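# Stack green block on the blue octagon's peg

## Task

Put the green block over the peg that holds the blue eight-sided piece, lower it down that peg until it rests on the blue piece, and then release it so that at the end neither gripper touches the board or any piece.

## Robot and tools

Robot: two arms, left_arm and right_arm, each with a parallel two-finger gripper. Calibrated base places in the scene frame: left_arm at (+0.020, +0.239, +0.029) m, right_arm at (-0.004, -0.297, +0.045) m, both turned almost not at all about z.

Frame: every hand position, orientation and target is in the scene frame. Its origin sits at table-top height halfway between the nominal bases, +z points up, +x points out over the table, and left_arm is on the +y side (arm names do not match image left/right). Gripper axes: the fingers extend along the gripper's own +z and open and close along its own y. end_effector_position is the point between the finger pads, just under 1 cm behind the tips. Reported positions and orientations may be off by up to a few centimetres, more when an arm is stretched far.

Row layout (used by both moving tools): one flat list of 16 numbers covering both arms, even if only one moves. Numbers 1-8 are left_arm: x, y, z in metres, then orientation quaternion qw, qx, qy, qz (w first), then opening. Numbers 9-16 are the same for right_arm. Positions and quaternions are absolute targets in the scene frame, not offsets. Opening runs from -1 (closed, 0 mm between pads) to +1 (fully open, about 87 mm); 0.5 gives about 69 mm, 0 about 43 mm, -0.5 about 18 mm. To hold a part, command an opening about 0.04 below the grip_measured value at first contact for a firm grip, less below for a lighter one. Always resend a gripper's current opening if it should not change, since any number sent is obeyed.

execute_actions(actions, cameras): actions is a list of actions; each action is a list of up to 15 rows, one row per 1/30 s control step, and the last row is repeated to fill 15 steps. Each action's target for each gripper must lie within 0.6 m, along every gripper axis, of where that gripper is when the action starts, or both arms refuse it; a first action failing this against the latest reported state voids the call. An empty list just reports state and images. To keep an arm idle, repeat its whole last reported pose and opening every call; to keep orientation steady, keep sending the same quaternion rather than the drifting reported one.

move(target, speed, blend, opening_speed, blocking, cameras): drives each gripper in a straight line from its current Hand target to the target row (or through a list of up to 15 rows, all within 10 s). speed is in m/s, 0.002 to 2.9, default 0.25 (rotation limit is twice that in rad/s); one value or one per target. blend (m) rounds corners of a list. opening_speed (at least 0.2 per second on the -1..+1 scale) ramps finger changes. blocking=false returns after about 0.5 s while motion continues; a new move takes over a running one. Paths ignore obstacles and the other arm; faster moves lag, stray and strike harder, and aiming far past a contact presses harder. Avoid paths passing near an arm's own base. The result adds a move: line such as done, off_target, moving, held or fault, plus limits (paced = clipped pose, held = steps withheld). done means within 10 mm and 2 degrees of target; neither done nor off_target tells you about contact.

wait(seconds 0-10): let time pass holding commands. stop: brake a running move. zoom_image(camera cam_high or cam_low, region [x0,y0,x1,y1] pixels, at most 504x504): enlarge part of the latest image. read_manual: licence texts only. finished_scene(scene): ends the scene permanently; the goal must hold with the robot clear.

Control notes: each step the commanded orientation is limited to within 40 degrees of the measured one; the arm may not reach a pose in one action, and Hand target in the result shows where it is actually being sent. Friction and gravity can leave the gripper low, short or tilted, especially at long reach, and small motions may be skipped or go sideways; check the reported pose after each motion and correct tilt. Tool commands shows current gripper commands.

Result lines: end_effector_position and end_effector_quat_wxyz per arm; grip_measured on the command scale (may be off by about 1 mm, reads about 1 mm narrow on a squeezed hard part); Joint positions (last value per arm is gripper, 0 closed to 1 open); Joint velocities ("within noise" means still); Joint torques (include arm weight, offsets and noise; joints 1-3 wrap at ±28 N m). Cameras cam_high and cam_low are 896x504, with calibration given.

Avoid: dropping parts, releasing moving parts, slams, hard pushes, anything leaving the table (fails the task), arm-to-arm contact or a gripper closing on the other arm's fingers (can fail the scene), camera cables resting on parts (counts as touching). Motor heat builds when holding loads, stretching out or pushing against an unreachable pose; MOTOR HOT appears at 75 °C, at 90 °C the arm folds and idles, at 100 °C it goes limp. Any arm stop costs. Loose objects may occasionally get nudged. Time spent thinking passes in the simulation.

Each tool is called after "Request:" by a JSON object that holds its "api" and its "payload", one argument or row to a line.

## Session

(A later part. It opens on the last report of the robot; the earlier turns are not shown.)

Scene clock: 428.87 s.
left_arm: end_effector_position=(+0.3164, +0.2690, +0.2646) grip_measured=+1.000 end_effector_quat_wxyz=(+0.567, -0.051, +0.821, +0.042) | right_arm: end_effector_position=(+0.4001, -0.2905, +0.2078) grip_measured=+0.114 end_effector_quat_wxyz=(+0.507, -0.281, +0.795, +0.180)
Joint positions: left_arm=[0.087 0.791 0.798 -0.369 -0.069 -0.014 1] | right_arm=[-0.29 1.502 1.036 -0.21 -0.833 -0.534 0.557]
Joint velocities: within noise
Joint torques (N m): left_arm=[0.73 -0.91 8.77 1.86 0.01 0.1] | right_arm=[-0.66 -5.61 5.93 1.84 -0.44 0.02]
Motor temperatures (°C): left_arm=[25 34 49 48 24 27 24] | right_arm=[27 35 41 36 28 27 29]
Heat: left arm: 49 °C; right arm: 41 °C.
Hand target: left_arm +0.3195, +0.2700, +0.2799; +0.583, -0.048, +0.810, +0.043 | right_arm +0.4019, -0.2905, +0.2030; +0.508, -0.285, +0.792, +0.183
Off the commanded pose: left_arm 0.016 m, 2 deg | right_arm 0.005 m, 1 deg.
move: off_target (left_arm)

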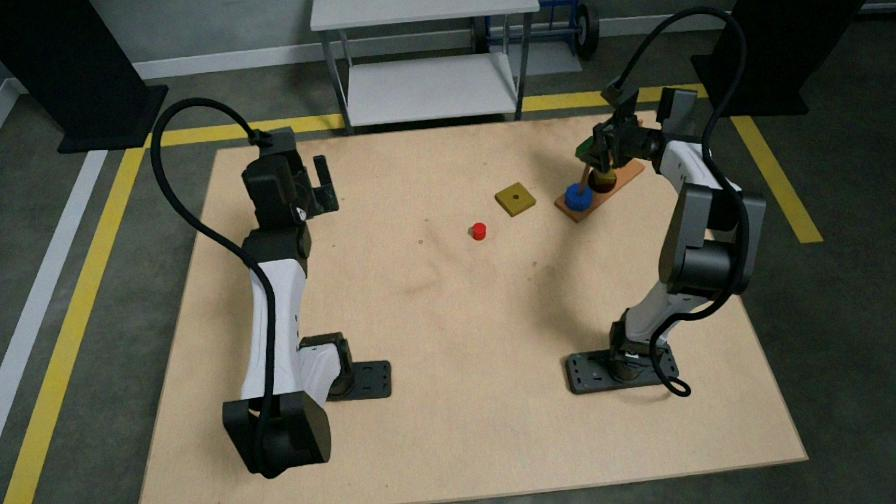

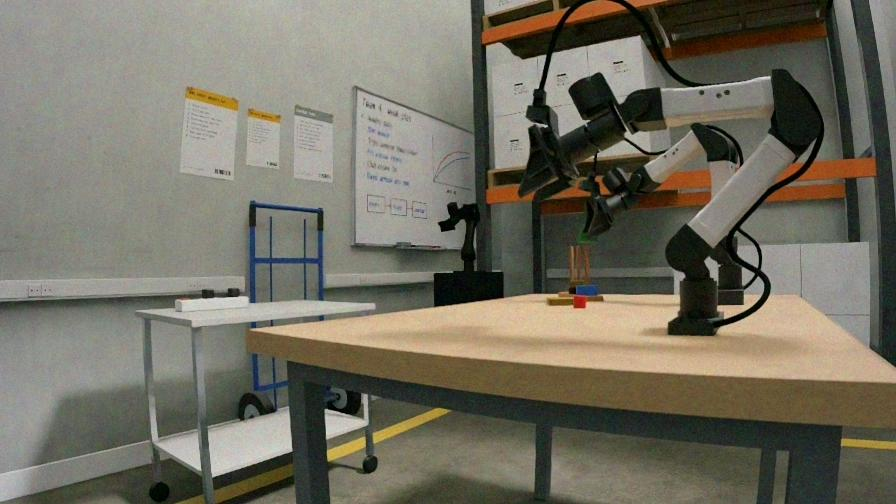

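Request:
{"api": "move", "payload": {
  "target": [
    [0.32,0.27,0.28,0.583,-0.048,0.810,0.043,1,0.402,-0.2905,0.193,0.5084,-0.2850,0.7913,0.1830,0.0]
  ],
  "speed": 0.03
}}

Request:
{"api": "zoom_image", "payload": {
  "camera": "cam_high",
  "region": [568, 128, 608, 168]
}}

Request:
{"api": "zoom_image", "payload": {
  "camera": "cam_low",
  "region": [570, 228, 605, 258]
}}

Scene clock: 438.10 s.
left_arm: end_effector_position=(+0.3164, +0.2690, +0.2646) grip_measured=+1.000 end_effector_quat_wxyz=(+0.567, -0.051, +0.821, +0.042) | right_arm: end_effector_position=(+0.4010, -0.2905, +0.1999) grip_measured=+0.114 end_effector_quat_wxyz=(+0.510, -0.282, +0.793, +0.179)
Joint positions: left_arm=[0.087 0.791 0.798 -0.369 -0.069 -0.014 1] | right_arm=[-0.29 1.51 1.006 -0.164 -0.834 -0.534 0.557]
Joint velocities: within noise
Joint torques (N m): left_arm=[0.76 -0.95 8.83 1.83 -0.02 0.1] | right_arm=[-0.76 -5.44 5.79 1.88 -0.39 0.01]
Motor temperatures (°C): left_arm=[25 34 49 48 24 27 24] | right_arm=[27 36 41 37 28 27 29]
Heat: left arm: 49 °C; right arm: 41 °C.
Hand target: left_arm +0.3195, +0.2700, +0.2799; +0.583, -0.048, +0.810, +0.043 | right_arm +0.4018, -0.2905, +0.1930; +0.508, -0.285, +0.792, +0.183
Off the commanded pose: left_arm 0.016 m, 2 deg | right_arm 0.007 m, 1 deg.
move: off_target (left_arm)

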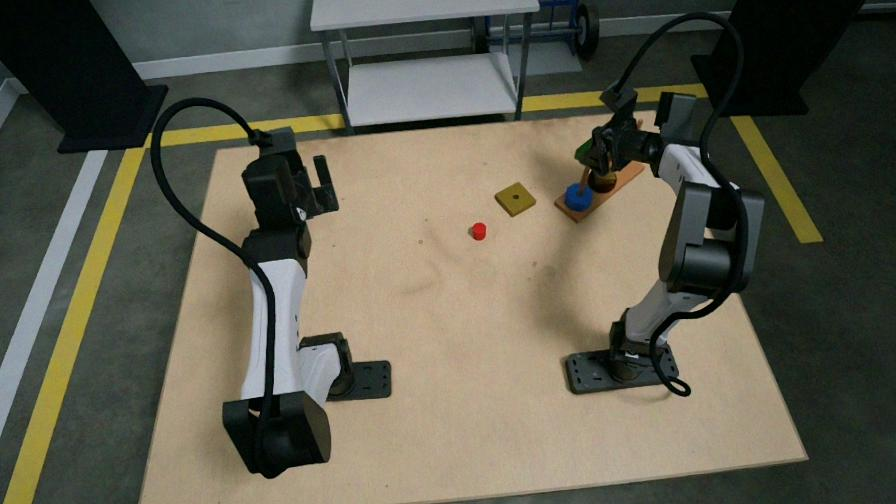

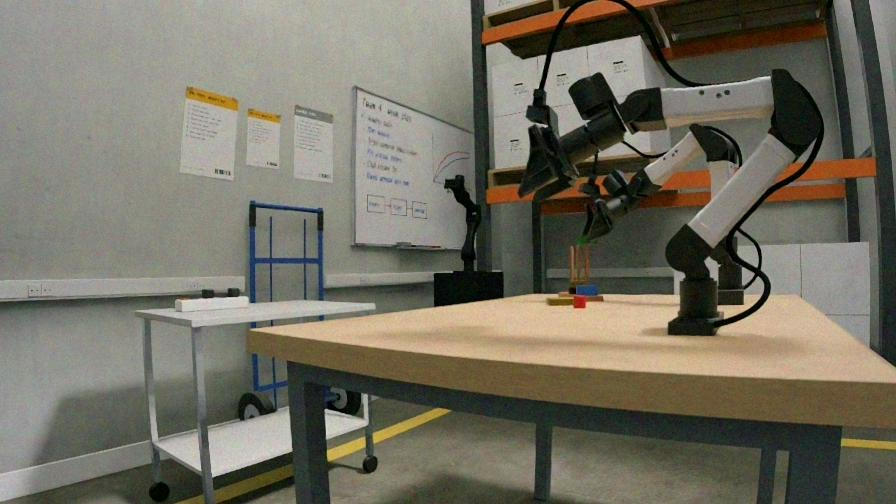

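Scaled by 12.600 from the camera's 896x504 image, which has a finer 1280x720 frame.

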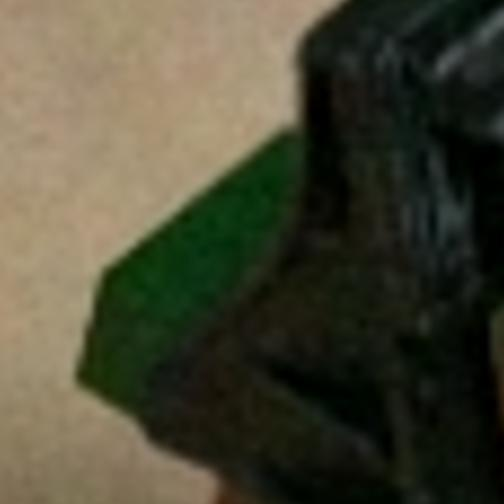

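Scaled by 14.400 from the camera's 896x504 image, which has a finer 1280x720 frame.

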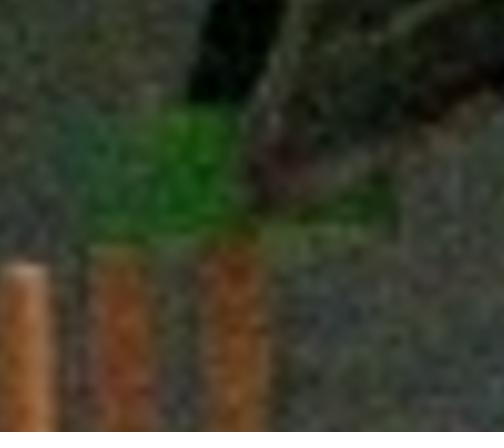

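Request:
{"api": "move", "payload": {
  "target": [
    [0.32,0.27,0.28,0.583,-0.048,0.810,0.043,1,0.402,-0.2905,0.187,0.5152,-0.2834,0.7872,0.1855,0.0]
  ],
  "speed": 0.03
}}

Request:
{"api": "zoom_image", "payload": {
  "camera": "cam_high",
  "region": [560, 128, 620, 188]
}}

Request:
{"api": "zoom_image", "payload": {
  "camera": "cam_low",
  "region": [570, 228, 605, 258]
}}

Scene clock: 445.30 s.
left_arm: end_effector_position=(+0.3164, +0.2690, +0.2646) grip_measured=+1.000 end_effector_quat_wxyz=(+0.567, -0.051, +0.821, +0.042) | right_arm: end_effector_position=(+0.4016, -0.2913, +0.1922) grip_measured=+0.114 end_effector_quat_wxyz=(+0.515, -0.284, +0.789, +0.176)
Joint positions: left_arm=[0.087 0.791 0.798 -0.369 -0.069 -0.014 1] | right_arm=[-0.293 1.516 0.971 -0.109 -0.838 -0.534 0.557]
Joint velocities: within noise
Joint torques (N m): left_arm=[0.81 -0.99 8.85 1.83 -0.02 0.1] | right_arm=[-0.96 -5.53 5.83 1.89 -0.54 0.15]
Motor temperatures (°C): left_arm=[25 34 49 48 24 27 24] | right_arm=[27 36 40 38 28 27 29]
Heat: left arm: 49 °C; right arm: 40 °C.
Hand target: left_arm +0.3195, +0.2700, +0.2799; +0.583, -0.048, +0.810, +0.043 | right_arm +0.4019, -0.2904, +0.1871; +0.515, -0.284, +0.787, +0.185
Off the commanded pose: left_arm 0.016 m, 2 deg | right_arm 0.005 m, 1 deg.
move: off_target (left_arm)

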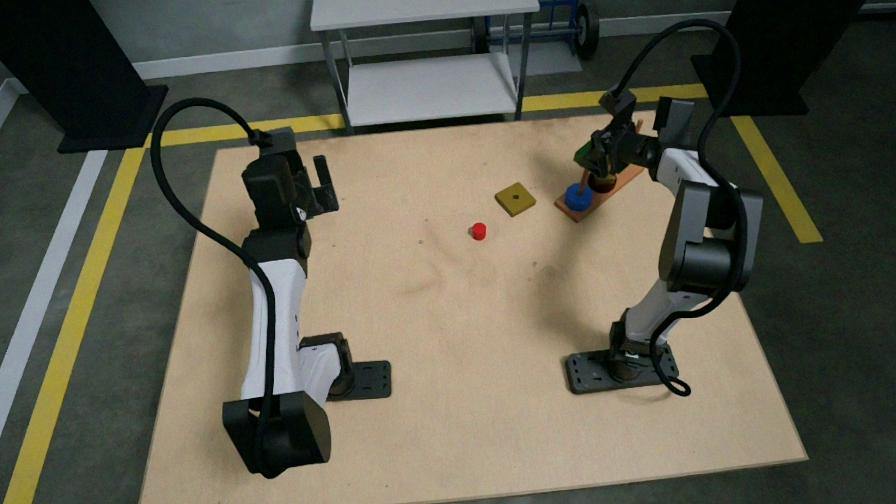

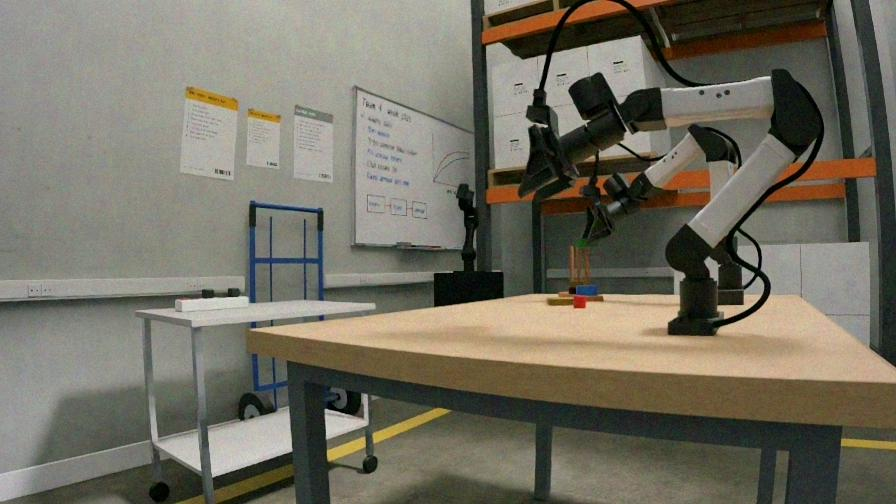

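Scaled by 8.400 from the camera's 896x504 image, which has a finer 1280x720 frame.

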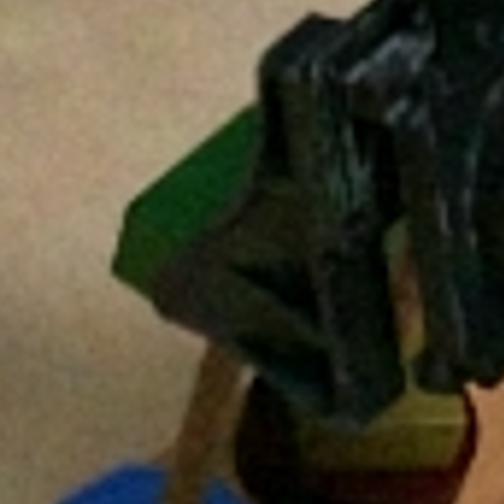

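Scaled by 14.400 from the camera's 896x504 image, which has a finer 1280x720 frame.

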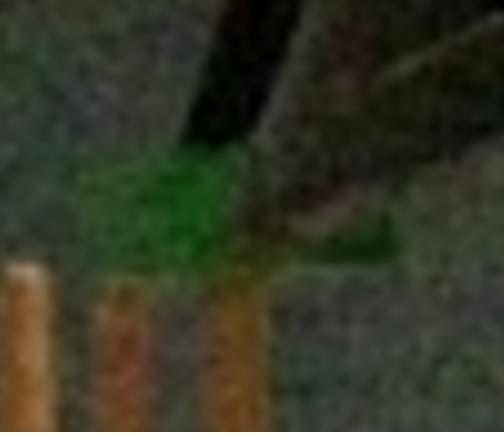

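Request:
{"api": "move", "payload": {
  "target": [
    [0.32,0.27,0.28,0.583,-0.048,0.810,0.043,1,0.402,-0.2900,0.172,0.5152,-0.2834,0.7872,0.1855,0.0]
  ],
  "speed": 0.03
}}

Request:
{"api": "zoom_image", "payload": {
  "camera": "cam_high",
  "region": [560, 128, 620, 188]
}}

Request:
{"api": "zoom_image", "payload": {
  "camera": "cam_low",
  "region": [565, 225, 610, 270]
}}

Scene clock: 451.10 s.
left_arm: end_effector_position=(+0.3164, +0.2690, +0.2646) grip_measured=+1.000 end_effector_quat_wxyz=(+0.567, -0.051, +0.821, +0.042) | right_arm: end_effector_position=(+0.4017, -0.2912, +0.1772) grip_measured=+0.114 end_effector_quat_wxyz=(+0.515, -0.284, +0.789, +0.177)
Joint positions: left_arm=[0.087 0.791 0.798 -0.369 -0.069 -0.014 1] | right_arm=[-0.293 1.537 0.927 -0.045 -0.839 -0.534 0.557]
Joint velocities: within noise
Joint torques (N m): left_arm=[0.84 -0.96 8.85 1.82 0 0.07] | right_arm=[-0.8 -5.7 5.87 1.92 -0.47 0.2]
Motor temperatures (°C): left_arm=[25 34 49 48 24 27 24] | right_arm=[27 35 40 38 28 27 29]
Heat: left arm: 49 °C; right arm: 40 °C.
Hand target: left_arm +0.3195, +0.2700, +0.2799; +0.583, -0.048, +0.810, +0.043 | right_arm +0.4019, -0.2900, +0.1721; +0.515, -0.284, +0.787, +0.185
Off the commanded pose: left_arm 0.016 m, 2 deg | right_arm 0.005 m, 1 deg.
move: off_target (left_arm)

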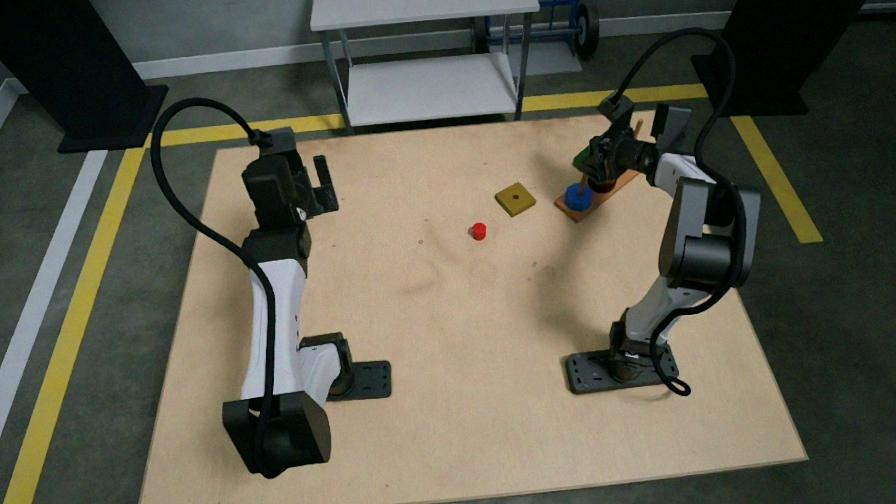

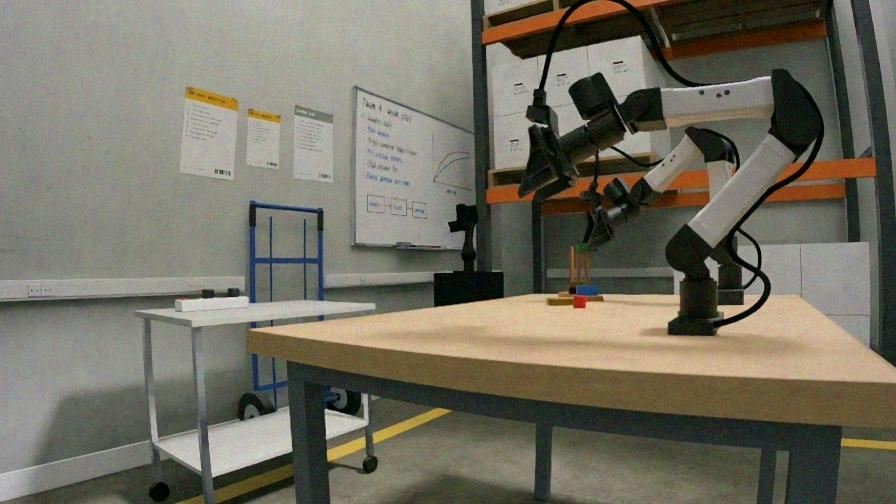

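Scaled by 8.400 from the camera's 896x504 image, which has a finer 1280x720 frame.

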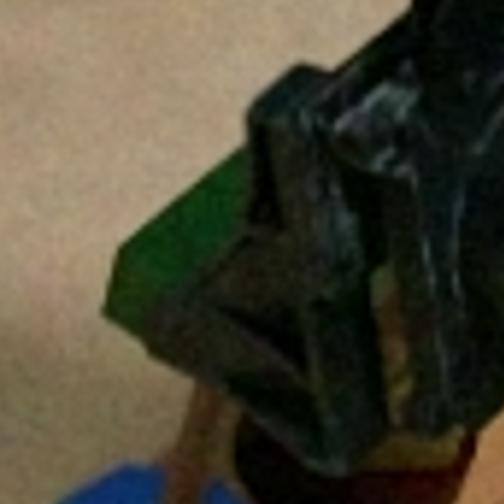

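Scaled by 11.200 from the camera's 896x504 image, which has a finer 1280x720 frame.

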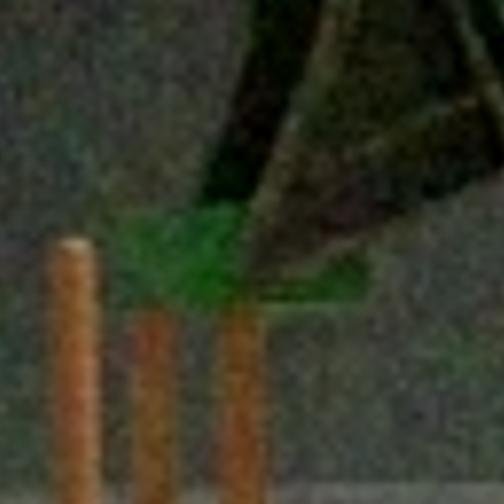

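Request:
{"api": "move", "payload": {
  "target": [
    [0.32,0.27,0.28,0.583,-0.048,0.810,0.043,1,0.402,-0.29,0.15,0.5152,-0.2834,0.7872,0.1855,0.0],
    [0.32,0.27,0.28,0.583,-0.048,0.810,0.043,1,0.402,-0.29,0.12,0.5152,-0.2834,0.7872,0.1855,0.0]
  ],
  "speed": 0.04,
  "cameras": ["cam_low","cam_high"]
}}

Request:
{"api": "zoom_image", "payload": {
  "camera": "cam_low",
  "region": [540, 200, 680, 320]
}}

Scene clock: 470.23 s.
left_arm: end_effector_position=(+0.3164, +0.2690, +0.2646) grip_measured=+1.000 end_effector_quat_wxyz=(+0.567, -0.051, +0.821, +0.042) | right_arm: end_effector_position=(+0.4028, -0.2914, +0.1249) grip_measured=+0.114 end_effector_quat_wxyz=(+0.515, -0.284, +0.789, +0.177)
Joint positions: left_arm=[0.087 0.791 0.798 -0.369 -0.069 -0.014 1] | right_arm=[-0.293 1.645 0.803 0.187 -0.839 -0.534 0.557]
Joint velocities: within noise
Joint torques (N m): left_arm=[0.83 -0.87 8.76 1.83 0.01 0.09] | right_arm=[-0.65 -6.05 5.42 1.88 -0.5 0.17]
Motor temperatures (°C): left_arm=[25 33 49 48 24 27 24] | right_arm=[26 35 38 37 28 27 29]
Heat: left arm: 49 °C; right arm: 38 °C.
Hand target: left_arm +0.3195, +0.2700, +0.2799; +0.583, -0.048, +0.810, +0.043 | right_arm +0.4019, -0.2899, +0.1201; +0.515, -0.284, +0.787, +0.185
Off the commanded pose: left_arm 0.016 m, 2 deg | right_arm 0.005 m, 1 deg.
move: off_target (left_arm)

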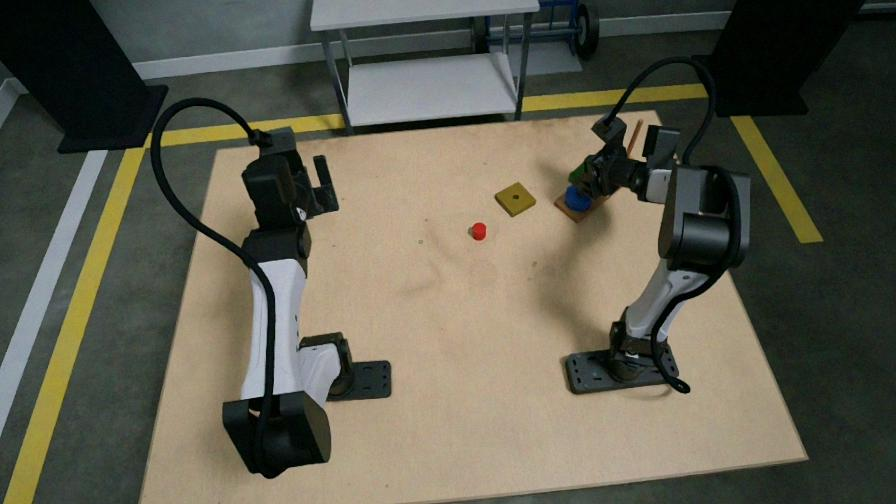

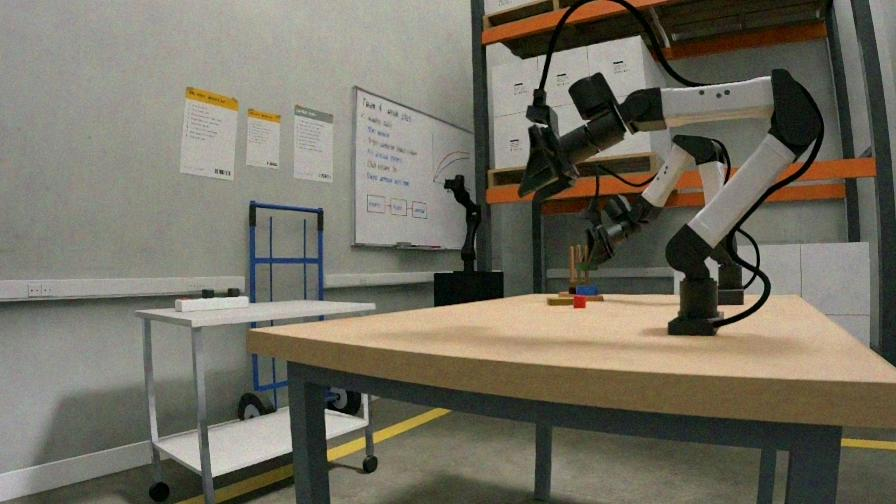

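Scaled by 3.600 from the camera's 896x504 image, which has a finer 1280x720 frame.

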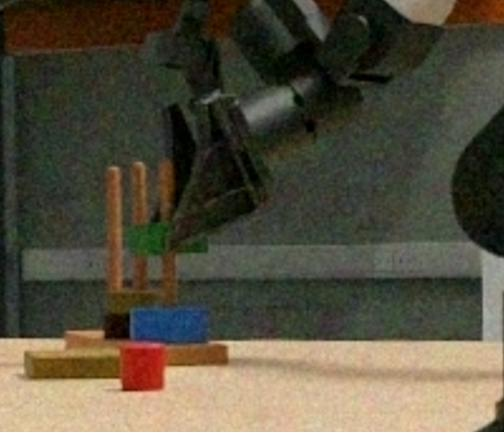

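Request:
{"api": "move", "payload": {
  "target": [
    [0.32,0.27,0.28,0.583,-0.048,0.810,0.043,1,0.4015,-0.29,0.095,0.5152,-0.2834,0.7872,0.1855,0.0],
    [0.32,0.27,0.28,0.583,-0.048,0.810,0.043,1,0.401,-0.29,0.082,0.5152,-0.2834,0.7872,0.1855,0.0]
  ],
  "speed": 0.03,
  "cameras": ["cam_low","cam_high"]
}}

Request:
{"api": "zoom_image", "payload": {
  "camera": "cam_low",
  "region": [540, 220, 660, 320]
}}

Scene clock: 475.83 s.
left_arm: end_effector_position=(+0.3164, +0.2690, +0.2646) grip_measured=+1.000 end_effector_quat_wxyz=(+0.567, -0.051, +0.821, +0.042) | right_arm: end_effector_position=(+0.4026, -0.2913, +0.0869) grip_measured=+0.114 end_effector_quat_wxyz=(+0.515, -0.284, +0.789, +0.177)
Joint positions: left_arm=[0.087 0.791 0.798 -0.369 -0.069 -0.014 1] | right_arm=[-0.293 1.752 0.734 0.364 -0.84 -0.534 0.557]
Joint velocities: within noise
Joint torques (N m): left_arm=[0.76 -0.98 8.85 1.81 -0.01 0.09] | right_arm=[-0.77 -6.24 4.83 1.93 -0.44 0.19]
Motor temperatures (°C): left_arm=[25 33 49 48 24 27 24] | right_arm=[26 35 38 37 28 27 29]
Heat: left arm: 49 °C; right arm: 38 °C.
Hand target: left_arm +0.3195, +0.2700, +0.2799; +0.583, -0.048, +0.810, +0.043 | right_arm +0.4009, -0.2900, +0.0821; +0.515, -0.284, +0.787, +0.185
Off the commanded pose: left_arm 0.016 m, 2 deg | right_arm 0.005 m, 1 deg.
move: off_target (left_arm)

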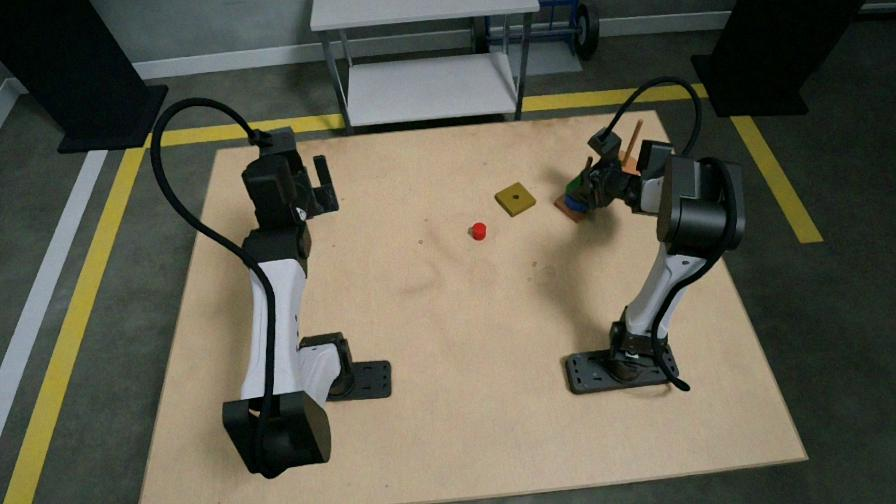

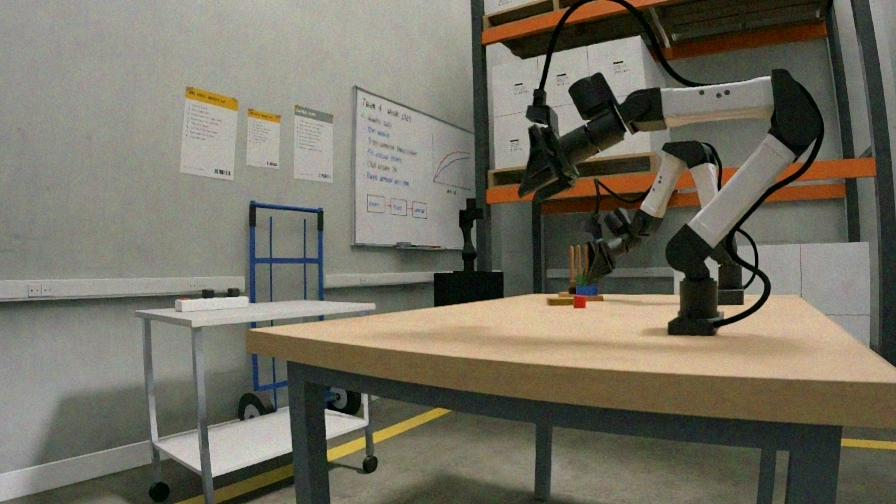

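Scaled by 4.200 from the camera's 896x504 image, which has a finer 1280x720 frame.

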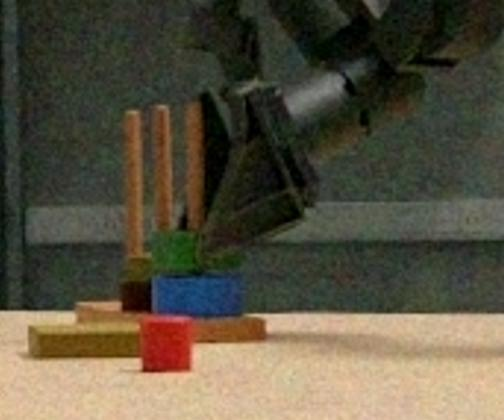

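Request:
{"api": "move", "payload": {
  "target": [
    [0.32,0.27,0.28,0.583,-0.048,0.810,0.043,1,0.401,-0.29,0.078,0.5152,-0.2834,0.7872,0.1855,0.0]
  ],
  "speed": 0.02,
  "cameras": []
}}

Request:
{"api": "move", "payload": {
  "target": [
    [0.32,0.27,0.28,0.583,-0.048,0.810,0.043,1,0.401,-0.29,0.0745,0.5152,-0.2834,0.7872,0.1855,0.0]
  ],
  "speed": 0.02,
  "cameras": []
}}

Request:
{"api": "move", "payload": {
  "target": [
    [0.32,0.27,0.28,0.583,-0.048,0.810,0.043,1,0.401,-0.29,0.071,0.5152,-0.2834,0.7872,0.1855,0.0]
  ],
  "speed": 0.02,
  "cameras": ["cam_low","cam_high"]
}}

Request:
{"api": "zoom_image", "payload": {
  "camera": "cam_low",
  "region": [540, 220, 660, 320]
}}

Request:
{"api": "zoom_image", "payload": {
  "camera": "cam_high",
  "region": [545, 115, 665, 225]
}}

Scene clock: 483.20 s.
left_arm: end_effector_position=(+0.3164, +0.2690, +0.2646) grip_measured=+1.000 end_effector_quat_wxyz=(+0.567, -0.051, +0.821, +0.042) | right_arm: end_effector_position=(+0.4026, -0.2912, +0.0829) grip_measured=+0.114 end_effector_quat_wxyz=(+0.515, -0.285, +0.789, +0.177)
Joint positions: left_arm=[0.087 0.791 0.798 -0.369 -0.069 -0.014 1] | right_arm=[-0.293 1.766 0.728 0.383 -0.841 -0.534 0.557]
Joint velocities: within noise
Joint torques (N m): left_arm=[0.79 -0.9 8.88 1.84 -0.02 0.11] | right_arm=[-0.9 -6.26 4.72 1.88 -0.52 0.17]
Motor temperatures (°C): left_arm=[25 33 49 48 24 27 24] | right_arm=[26 36 38 37 28 27 29]
Heat: left arm: 49 °C; right arm: 38 °C.
Hand target: left_arm +0.3195, +0.2700, +0.2799; +0.583, -0.048, +0.810, +0.043 | right_arm +0.4009, -0.2899, +0.0782; +0.515, -0.284, +0.787, +0.185
Off the commanded pose: left_arm 0.016 m, 2 deg | right_arm 0.005 m, 1 deg.
move: off_target (left_arm)
No camera images: "cameras" was empty.

Scene clock: 484.03 s.
left_arm: end_effector_position=(+0.3164, +0.2690, +0.2646) grip_measured=+1.000 end_effector_quat_wxyz=(+0.567, -0.051, +0.821, +0.042) | right_arm: end_effector_position=(+0.4038, -0.2910, +0.0818) grip_measured=+0.114 end_effector_quat_wxyz=(+0.518, -0.287, +0.786, +0.177)
Joint positions: left_arm=[0.087 0.791 0.798 -0.369 -0.069 -0.014 1] | right_arm=[-0.293 1.775 0.724 0.404 -0.845 -0.534 0.557]
Joint velocities: within noise
Joint torques (N m): left_arm=[0.75 -0.92 8.83 1.82 0 0.09] | right_arm=[-0.75 -6.15 4.55 1.88 -0.43 0.17]
Motor temperatures (°C): left_arm=[25 33 49 48 24 27 24] | right_arm=[26 36 38 37 28 27 29]
Heat: left arm: 49 °C; right arm: 38 °C.
Hand target: left_arm +0.3195, +0.2700, +0.2799; +0.583, -0.048, +0.810, +0.043 | right_arm +0.4009, -0.2899, +0.0747; +0.515, -0.284, +0.787, +0.186
Off the commanded pose: left_arm 0.016 m, 2 deg | right_arm 0.008 m, 1 deg.
move: off_target (left_arm)
No camera images: "cameras" was empty.

Scene clock: 484.80 s.
left_arm: end_effector_position=(+0.3164, +0.2690, +0.2646) grip_measured=+1.000 end_effector_quat_wxyz=(+0.567, -0.051, +0.821, +0.042) | right_arm: end_effector_position=(+0.4046, -0.2903, +0.0817) grip_measured=+0.114 end_effector_quat_wxyz=(+0.522, -0.288, +0.783, +0.179)
Joint positions: left_arm=[0.087 0.791 0.798 -0.369 -0.069 -0.014 1] | right_arm=[-0.294 1.782 0.723 0.421 -0.854 -0.532 0.557]
Joint velocities: within noise
Joint torques (N m): left_arm=[0.76 -0.83 8.75 1.82 0.01 0.1] | right_arm=[-0.73 -5.81 4.27 1.86 -0.32 0.14]
Motor temperatures (°C): left_arm=[25 33 49 48 24 27 24] | right_arm=[26 36 38 37 28 27 29]
Heat: left arm: 49 °C; right arm: 38 °C.
Hand target: left_arm +0.3195, +0.2700, +0.2799; +0.583, -0.048, +0.810, +0.043 | right_arm +0.4008, -0.2900, +0.0713; +0.515, -0.284, +0.787, +0.185
Off the commanded pose: left_arm 0.016 m, 2 deg | right_arm 0.011 m, 1 deg.
move: off_target (left_arm, right_arm)

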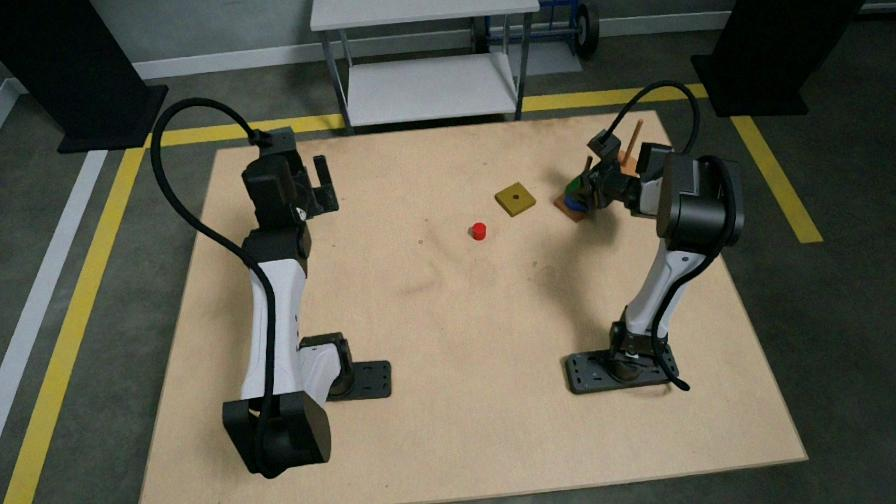

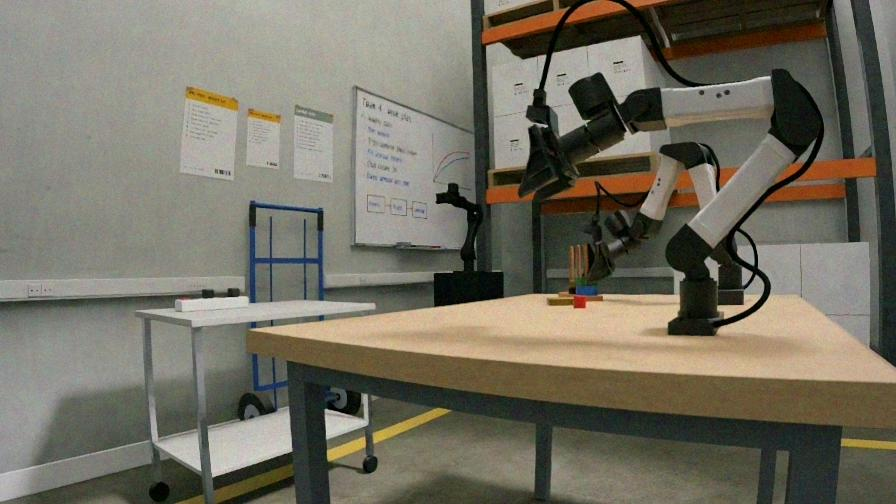

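Scaled by 4.200 from the camera's 896x504 image, which has a finer 1280x720 frame.

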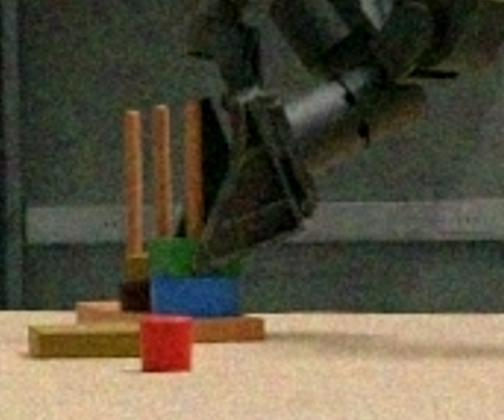

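Scaled by 4.200 from the camera's 896x504 image, which has a finer 1280x720 frame.

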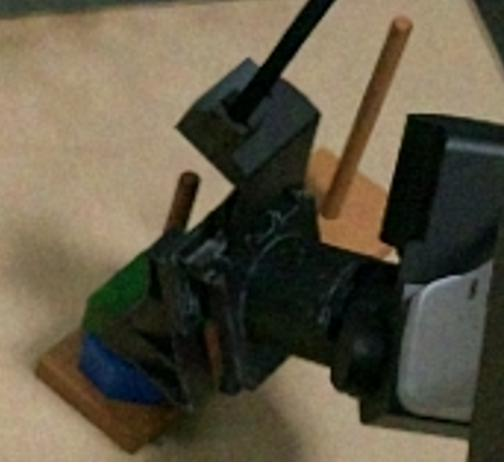

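Request:
{"api": "move", "payload": {
  "target": [
    [0.32,0.27,0.28,0.583,-0.048,0.810,0.043,1,0.401,-0.29,0.077,0.5152,-0.2834,0.7872,0.1855,0.0]
  ],
  "speed": 0.02,
  "cameras": []
}}

Request:
{"api": "move", "payload": {
  "target": [
    [0.32,0.27,0.28,0.583,-0.048,0.810,0.043,1,0.401,-0.29,0.077,0.5152,-0.2834,0.7872,0.1855,0.3]
  ],
  "opening_speed": 0.4,
  "cameras": ["cam_low","cam_high"]
}}

Request:
{"api": "zoom_image", "payload": {
  "camera": "cam_low",
  "region": [540, 220, 660, 320]
}}

Request:
{"api": "zoom_image", "payload": {
  "camera": "cam_high",
  "region": [545, 115, 665, 225]
}}

Scene clock: 492.40 s.
left_arm: end_effector_position=(+0.3164, +0.2690, +0.2646) grip_measured=+1.000 end_effector_quat_wxyz=(+0.567, -0.051, +0.821, +0.042) | right_arm: end_effector_position=(+0.4046, -0.2903, +0.0816) grip_measured=+0.114 end_effector_quat_wxyz=(+0.522, -0.288, +0.783, +0.179)
Joint positions: left_arm=[0.087 0.791 0.798 -0.369 -0.069 -0.014 1] | right_arm=[-0.294 1.782 0.723 0.422 -0.854 -0.531 0.557]
Joint velocities: within noise
Joint torques (N m): left_arm=[0.8 -0.95 8.88 1.82 0.01 0.08] | right_arm=[-0.8 -7.45 4.96 1.54 -0.41 0.15]
Motor temperatures (°C): left_arm=[25 33 49 48 24 27 24] | right_arm=[26 36 37 38 28 27 29]
Heat: left arm: 49 °C; right arm: 38 °C.
Hand target: left_arm +0.3195, +0.2700, +0.2799; +0.583, -0.048, +0.810, +0.043 | right_arm +0.4010, -0.2900, +0.0770; +0.515, -0.283, +0.787, +0.185
Off the commanded pose: left_arm 0.016 m, 2 deg | right_arm 0.006 m, 1 deg.
move: off_target (left_arm)
No camera images: "cameras" was empty.

Scene clock: 493.37 s.
left_arm: end_effector_position=(+0.3164, +0.2690, +0.2646) grip_measured=+1.000 end_effector_quat_wxyz=(+0.567, -0.051, +0.821, +0.042) | right_arm: end_effector_position=(+0.4046, -0.2903, +0.0816) grip_measured=+0.300 end_effector_quat_wxyz=(+0.522, -0.288, +0.783, +0.179)
Joint positions: left_arm=[0.087 0.791 0.798 -0.369 -0.069 -0.014 1] | right_arm=[-0.294 1.782 0.723 0.422 -0.854 -0.531 0.65]
Joint velocities: within noise
Joint torques (N m): left_arm=[0.8 -0.96 8.76 1.83 -0.02 0.08] | right_arm=[-0.65 -7.46 4.96 1.57 -0.36 0.15]
Motor temperatures (°C): left_arm=[25 33 49 48 24 27 24] | right_arm=[26 36 37 38 28 27 29]
Heat: left arm: 49 °C; right arm: 38 °C.
Hand target: left_arm +0.3195, +0.2700, +0.2799; +0.583, -0.048, +0.810, +0.043 | right_arm +0.4010, -0.2900, +0.0770; +0.515, -0.283, +0.787, +0.185
Off the commanded pose: left_arm 0.016 m, 2 deg | right_arm 0.006 m, 1 deg.
move: off_target (left_arm)

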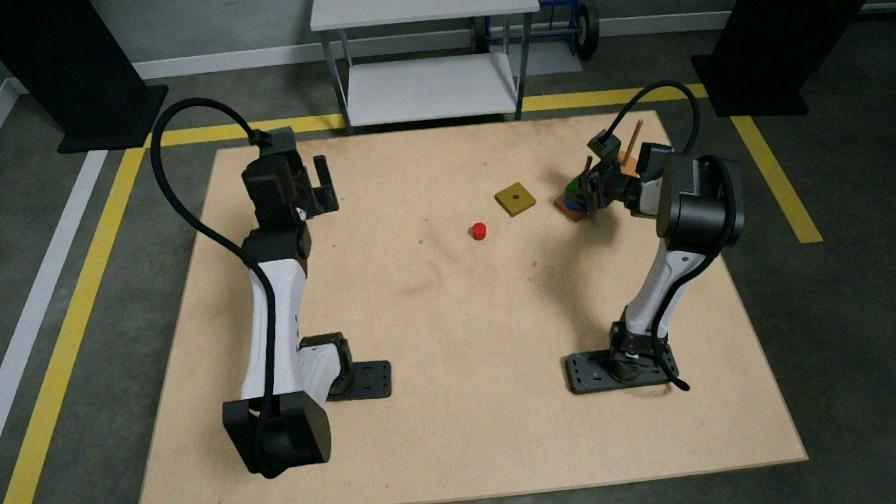

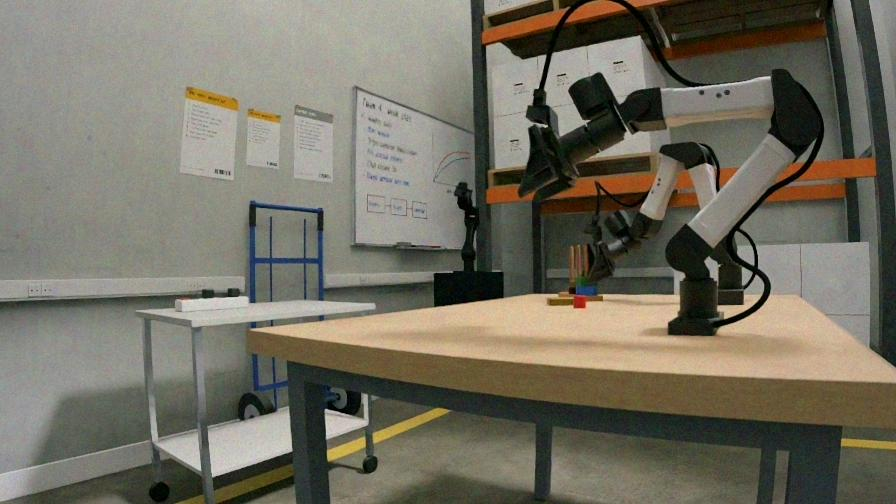

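Scaled by 4.200 from the camera's 896x504 image, which has a finer 1280x720 frame.

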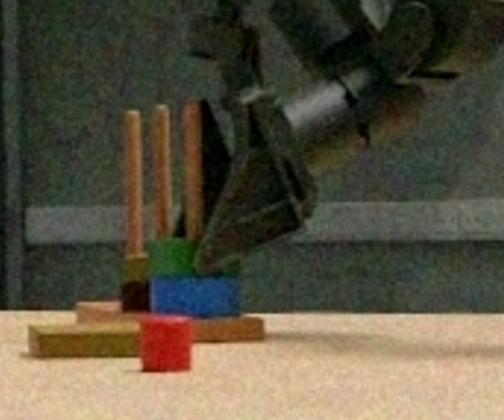

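Scaled by 4.200 from the camera's 896x504 image, which has a finer 1280x720 frame.

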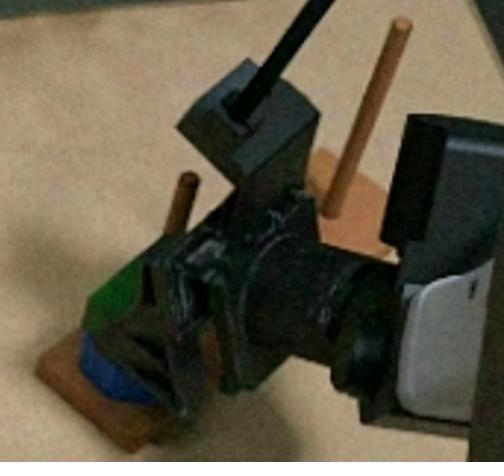

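Request:
{"api": "move", "payload": {
  "target": [
    [0.32,0.27,0.28,0.583,-0.048,0.810,0.043,1,0.394,-0.2957,0.083,0.5152,-0.2834,0.7872,0.1855,0.3],
    [0.32,0.27,0.28,0.583,-0.048,0.810,0.043,1,0.335,-0.343,0.113,0.5152,-0.2834,0.7872,0.1855,0.3]
  ],
  "speed": 0.05,
  "cameras": ["cam_low","cam_high"]
}}

Request:
{"api": "zoom_image", "payload": {
  "camera": "cam_low",
  "region": [540, 220, 660, 320]
}}

Request:
{"api": "zoom_image", "payload": {
  "camera": "cam_high",
  "region": [545, 115, 665, 225]
}}

Scene clock: 502.47 s.
left_arm: end_effector_position=(+0.3164, +0.2690, +0.2646) grip_measured=+1.000 end_effector_quat_wxyz=(+0.567, -0.051, +0.821, +0.042) | right_arm: end_effector_position=(+0.3324, -0.3419, +0.1017) grip_measured=+0.300 end_effector_quat_wxyz=(+0.504, -0.273, +0.797, +0.191)
Joint positions: left_arm=[0.087 0.791 0.798 -0.369 -0.069 -0.014 1] | right_arm=[-0.555 1.568 0.691 -0.066 -1.027 -0.835 0.65]
Joint velocities: within noise
Joint torques (N m): left_arm=[0.77 -0.92 8.9 1.84 0 0.08] | right_arm=[-0.81 -8.32 6.78 1.14 -0.63 -0.01]
Motor temperatures (°C): left_arm=[25 33 49 48 24 27 24] | right_arm=[26 37 37 38 28 27 28]
Heat: left arm: 49 °C; right arm: 38 °C.
Hand target: left_arm +0.3195, +0.2700, +0.2799; +0.583, -0.048, +0.810, +0.043 | right_arm +0.3350, -0.3429, +0.1128; +0.515, -0.283, +0.787, +0.185
Off the commanded pose: left_arm 0.016 m, 2 deg | right_arm 0.012 m, 2 deg.
move: off_target (left_arm, right_arm)

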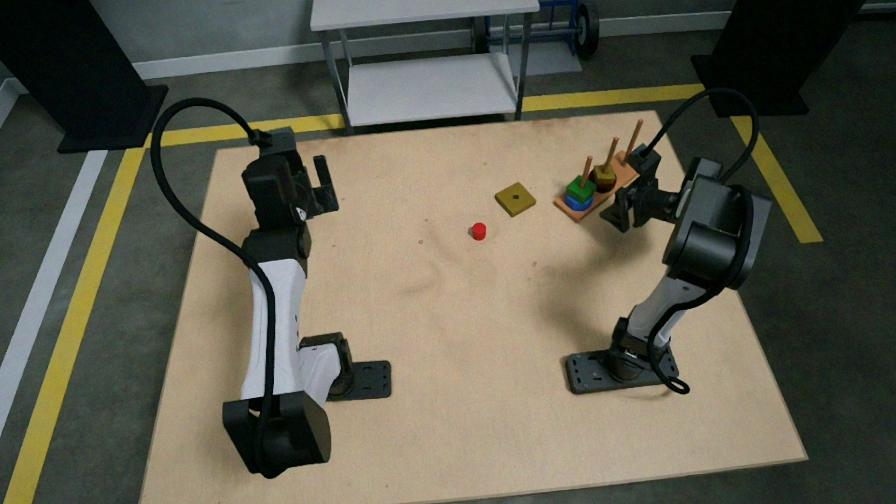

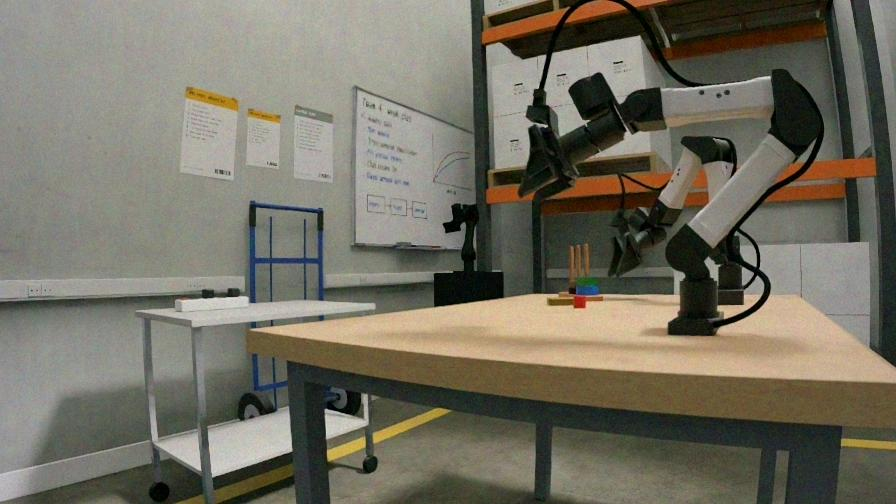

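Scaled by 4.200 from the camera's 896x504 image, which has a finer 1280x720 frame.

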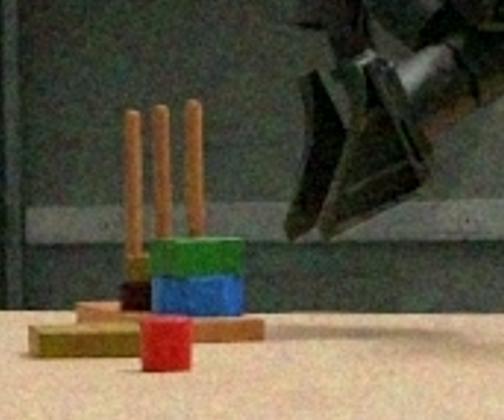

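Scaled by 4.200 from the camera's 896x504 image, which has a finer 1280x720 frame.

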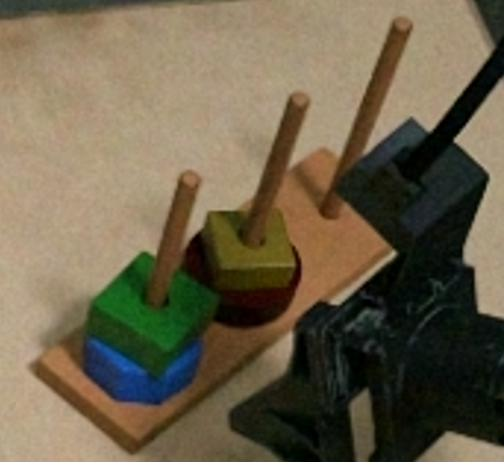

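Request:
{"api": "move", "payload": {
  "target": [
    [0.32,0.27,0.28,0.583,-0.048,0.810,0.043,1,0.27,-0.32,0.16,0.537,0,0.843,0,0.3]
  ],
  "speed": 0.15,
  "cameras": ["cam_low","cam_high"]
}}

Request:
{"api": "zoom_image", "payload": {
  "camera": "cam_high",
  "region": [545, 115, 665, 225]
}}

Scene clock: 509.03 s.
left_arm: end_effector_position=(+0.3164, +0.2690, +0.2646) grip_measured=+1.000 end_effector_quat_wxyz=(+0.567, -0.051, +0.821, +0.042) | right_arm: end_effector_position=(+0.2728, -0.3200, +0.1634) grip_measured=+0.300 end_effector_quat_wxyz=(+0.543, -0.008, +0.840, +0.000)
Joint positions: left_arm=[0.087 0.791 0.798 -0.369 -0.069 -0.014 1] | right_arm=[-0.191 0.697 0.362 -0.095 -0.167 -0.085 0.65]
Joint velocities: within noise
Joint torques (N m): left_arm=[0.84 -0.94 8.79 1.81 -0.01 0.12] | right_arm=[-0.24 -1.54 6.87 1.91 -0.01 0.28]
Motor temperatures (°C): left_arm=[25 33 49 48 24 27 24] | right_arm=[26 37 37 37 28 27 28]
Heat: left arm: 49 °C; right arm: 37 °C.
Hand target: left_arm +0.3195, +0.2700, +0.2799; +0.583, -0.048, +0.810, +0.043 | right_arm +0.2701, -0.3200, +0.1599; +0.537, +0.000, +0.843, +0.000
Off the commanded pose: left_arm 0.016 m, 2 deg | right_arm 0.004 m, 1 deg.
move: off_target (left_arm)

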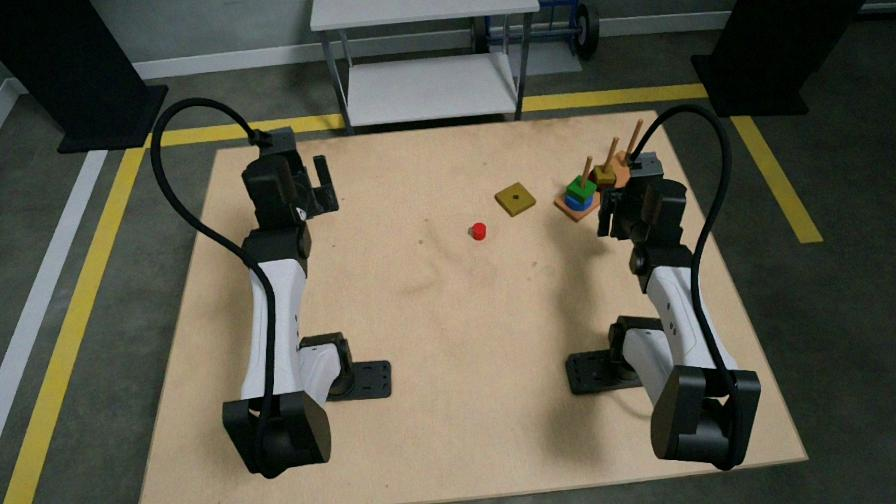

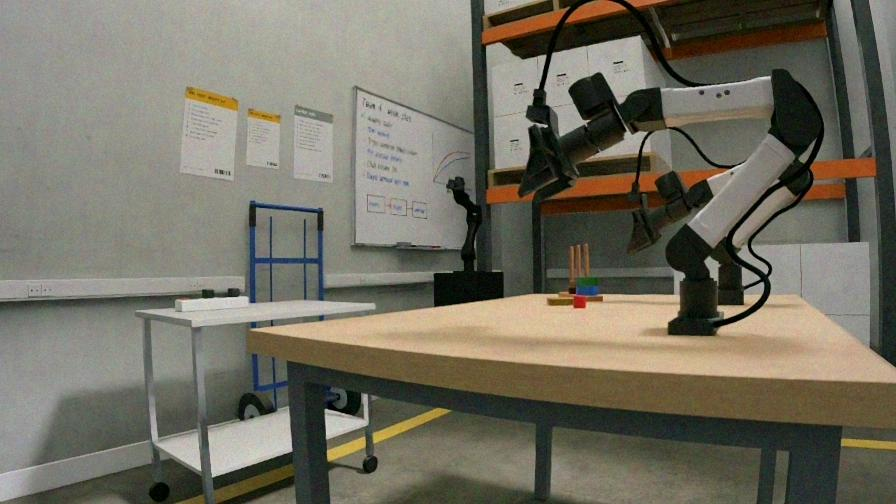

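Scaled by 4.200 from the camera's 896x504 image, which has a finer 1280x720 frame.

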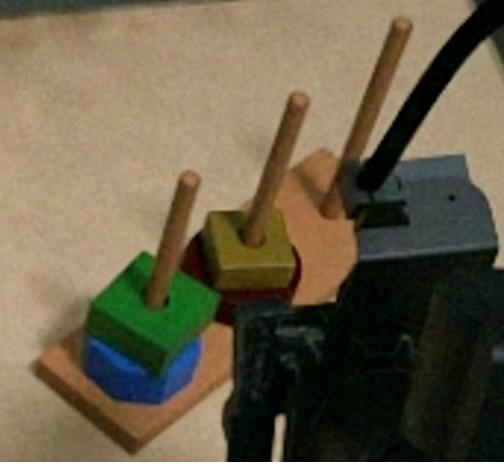

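Request:
{"api": "finished_scene", "payload": {
  "scene": 1
}}

The scene is finished: the task was done.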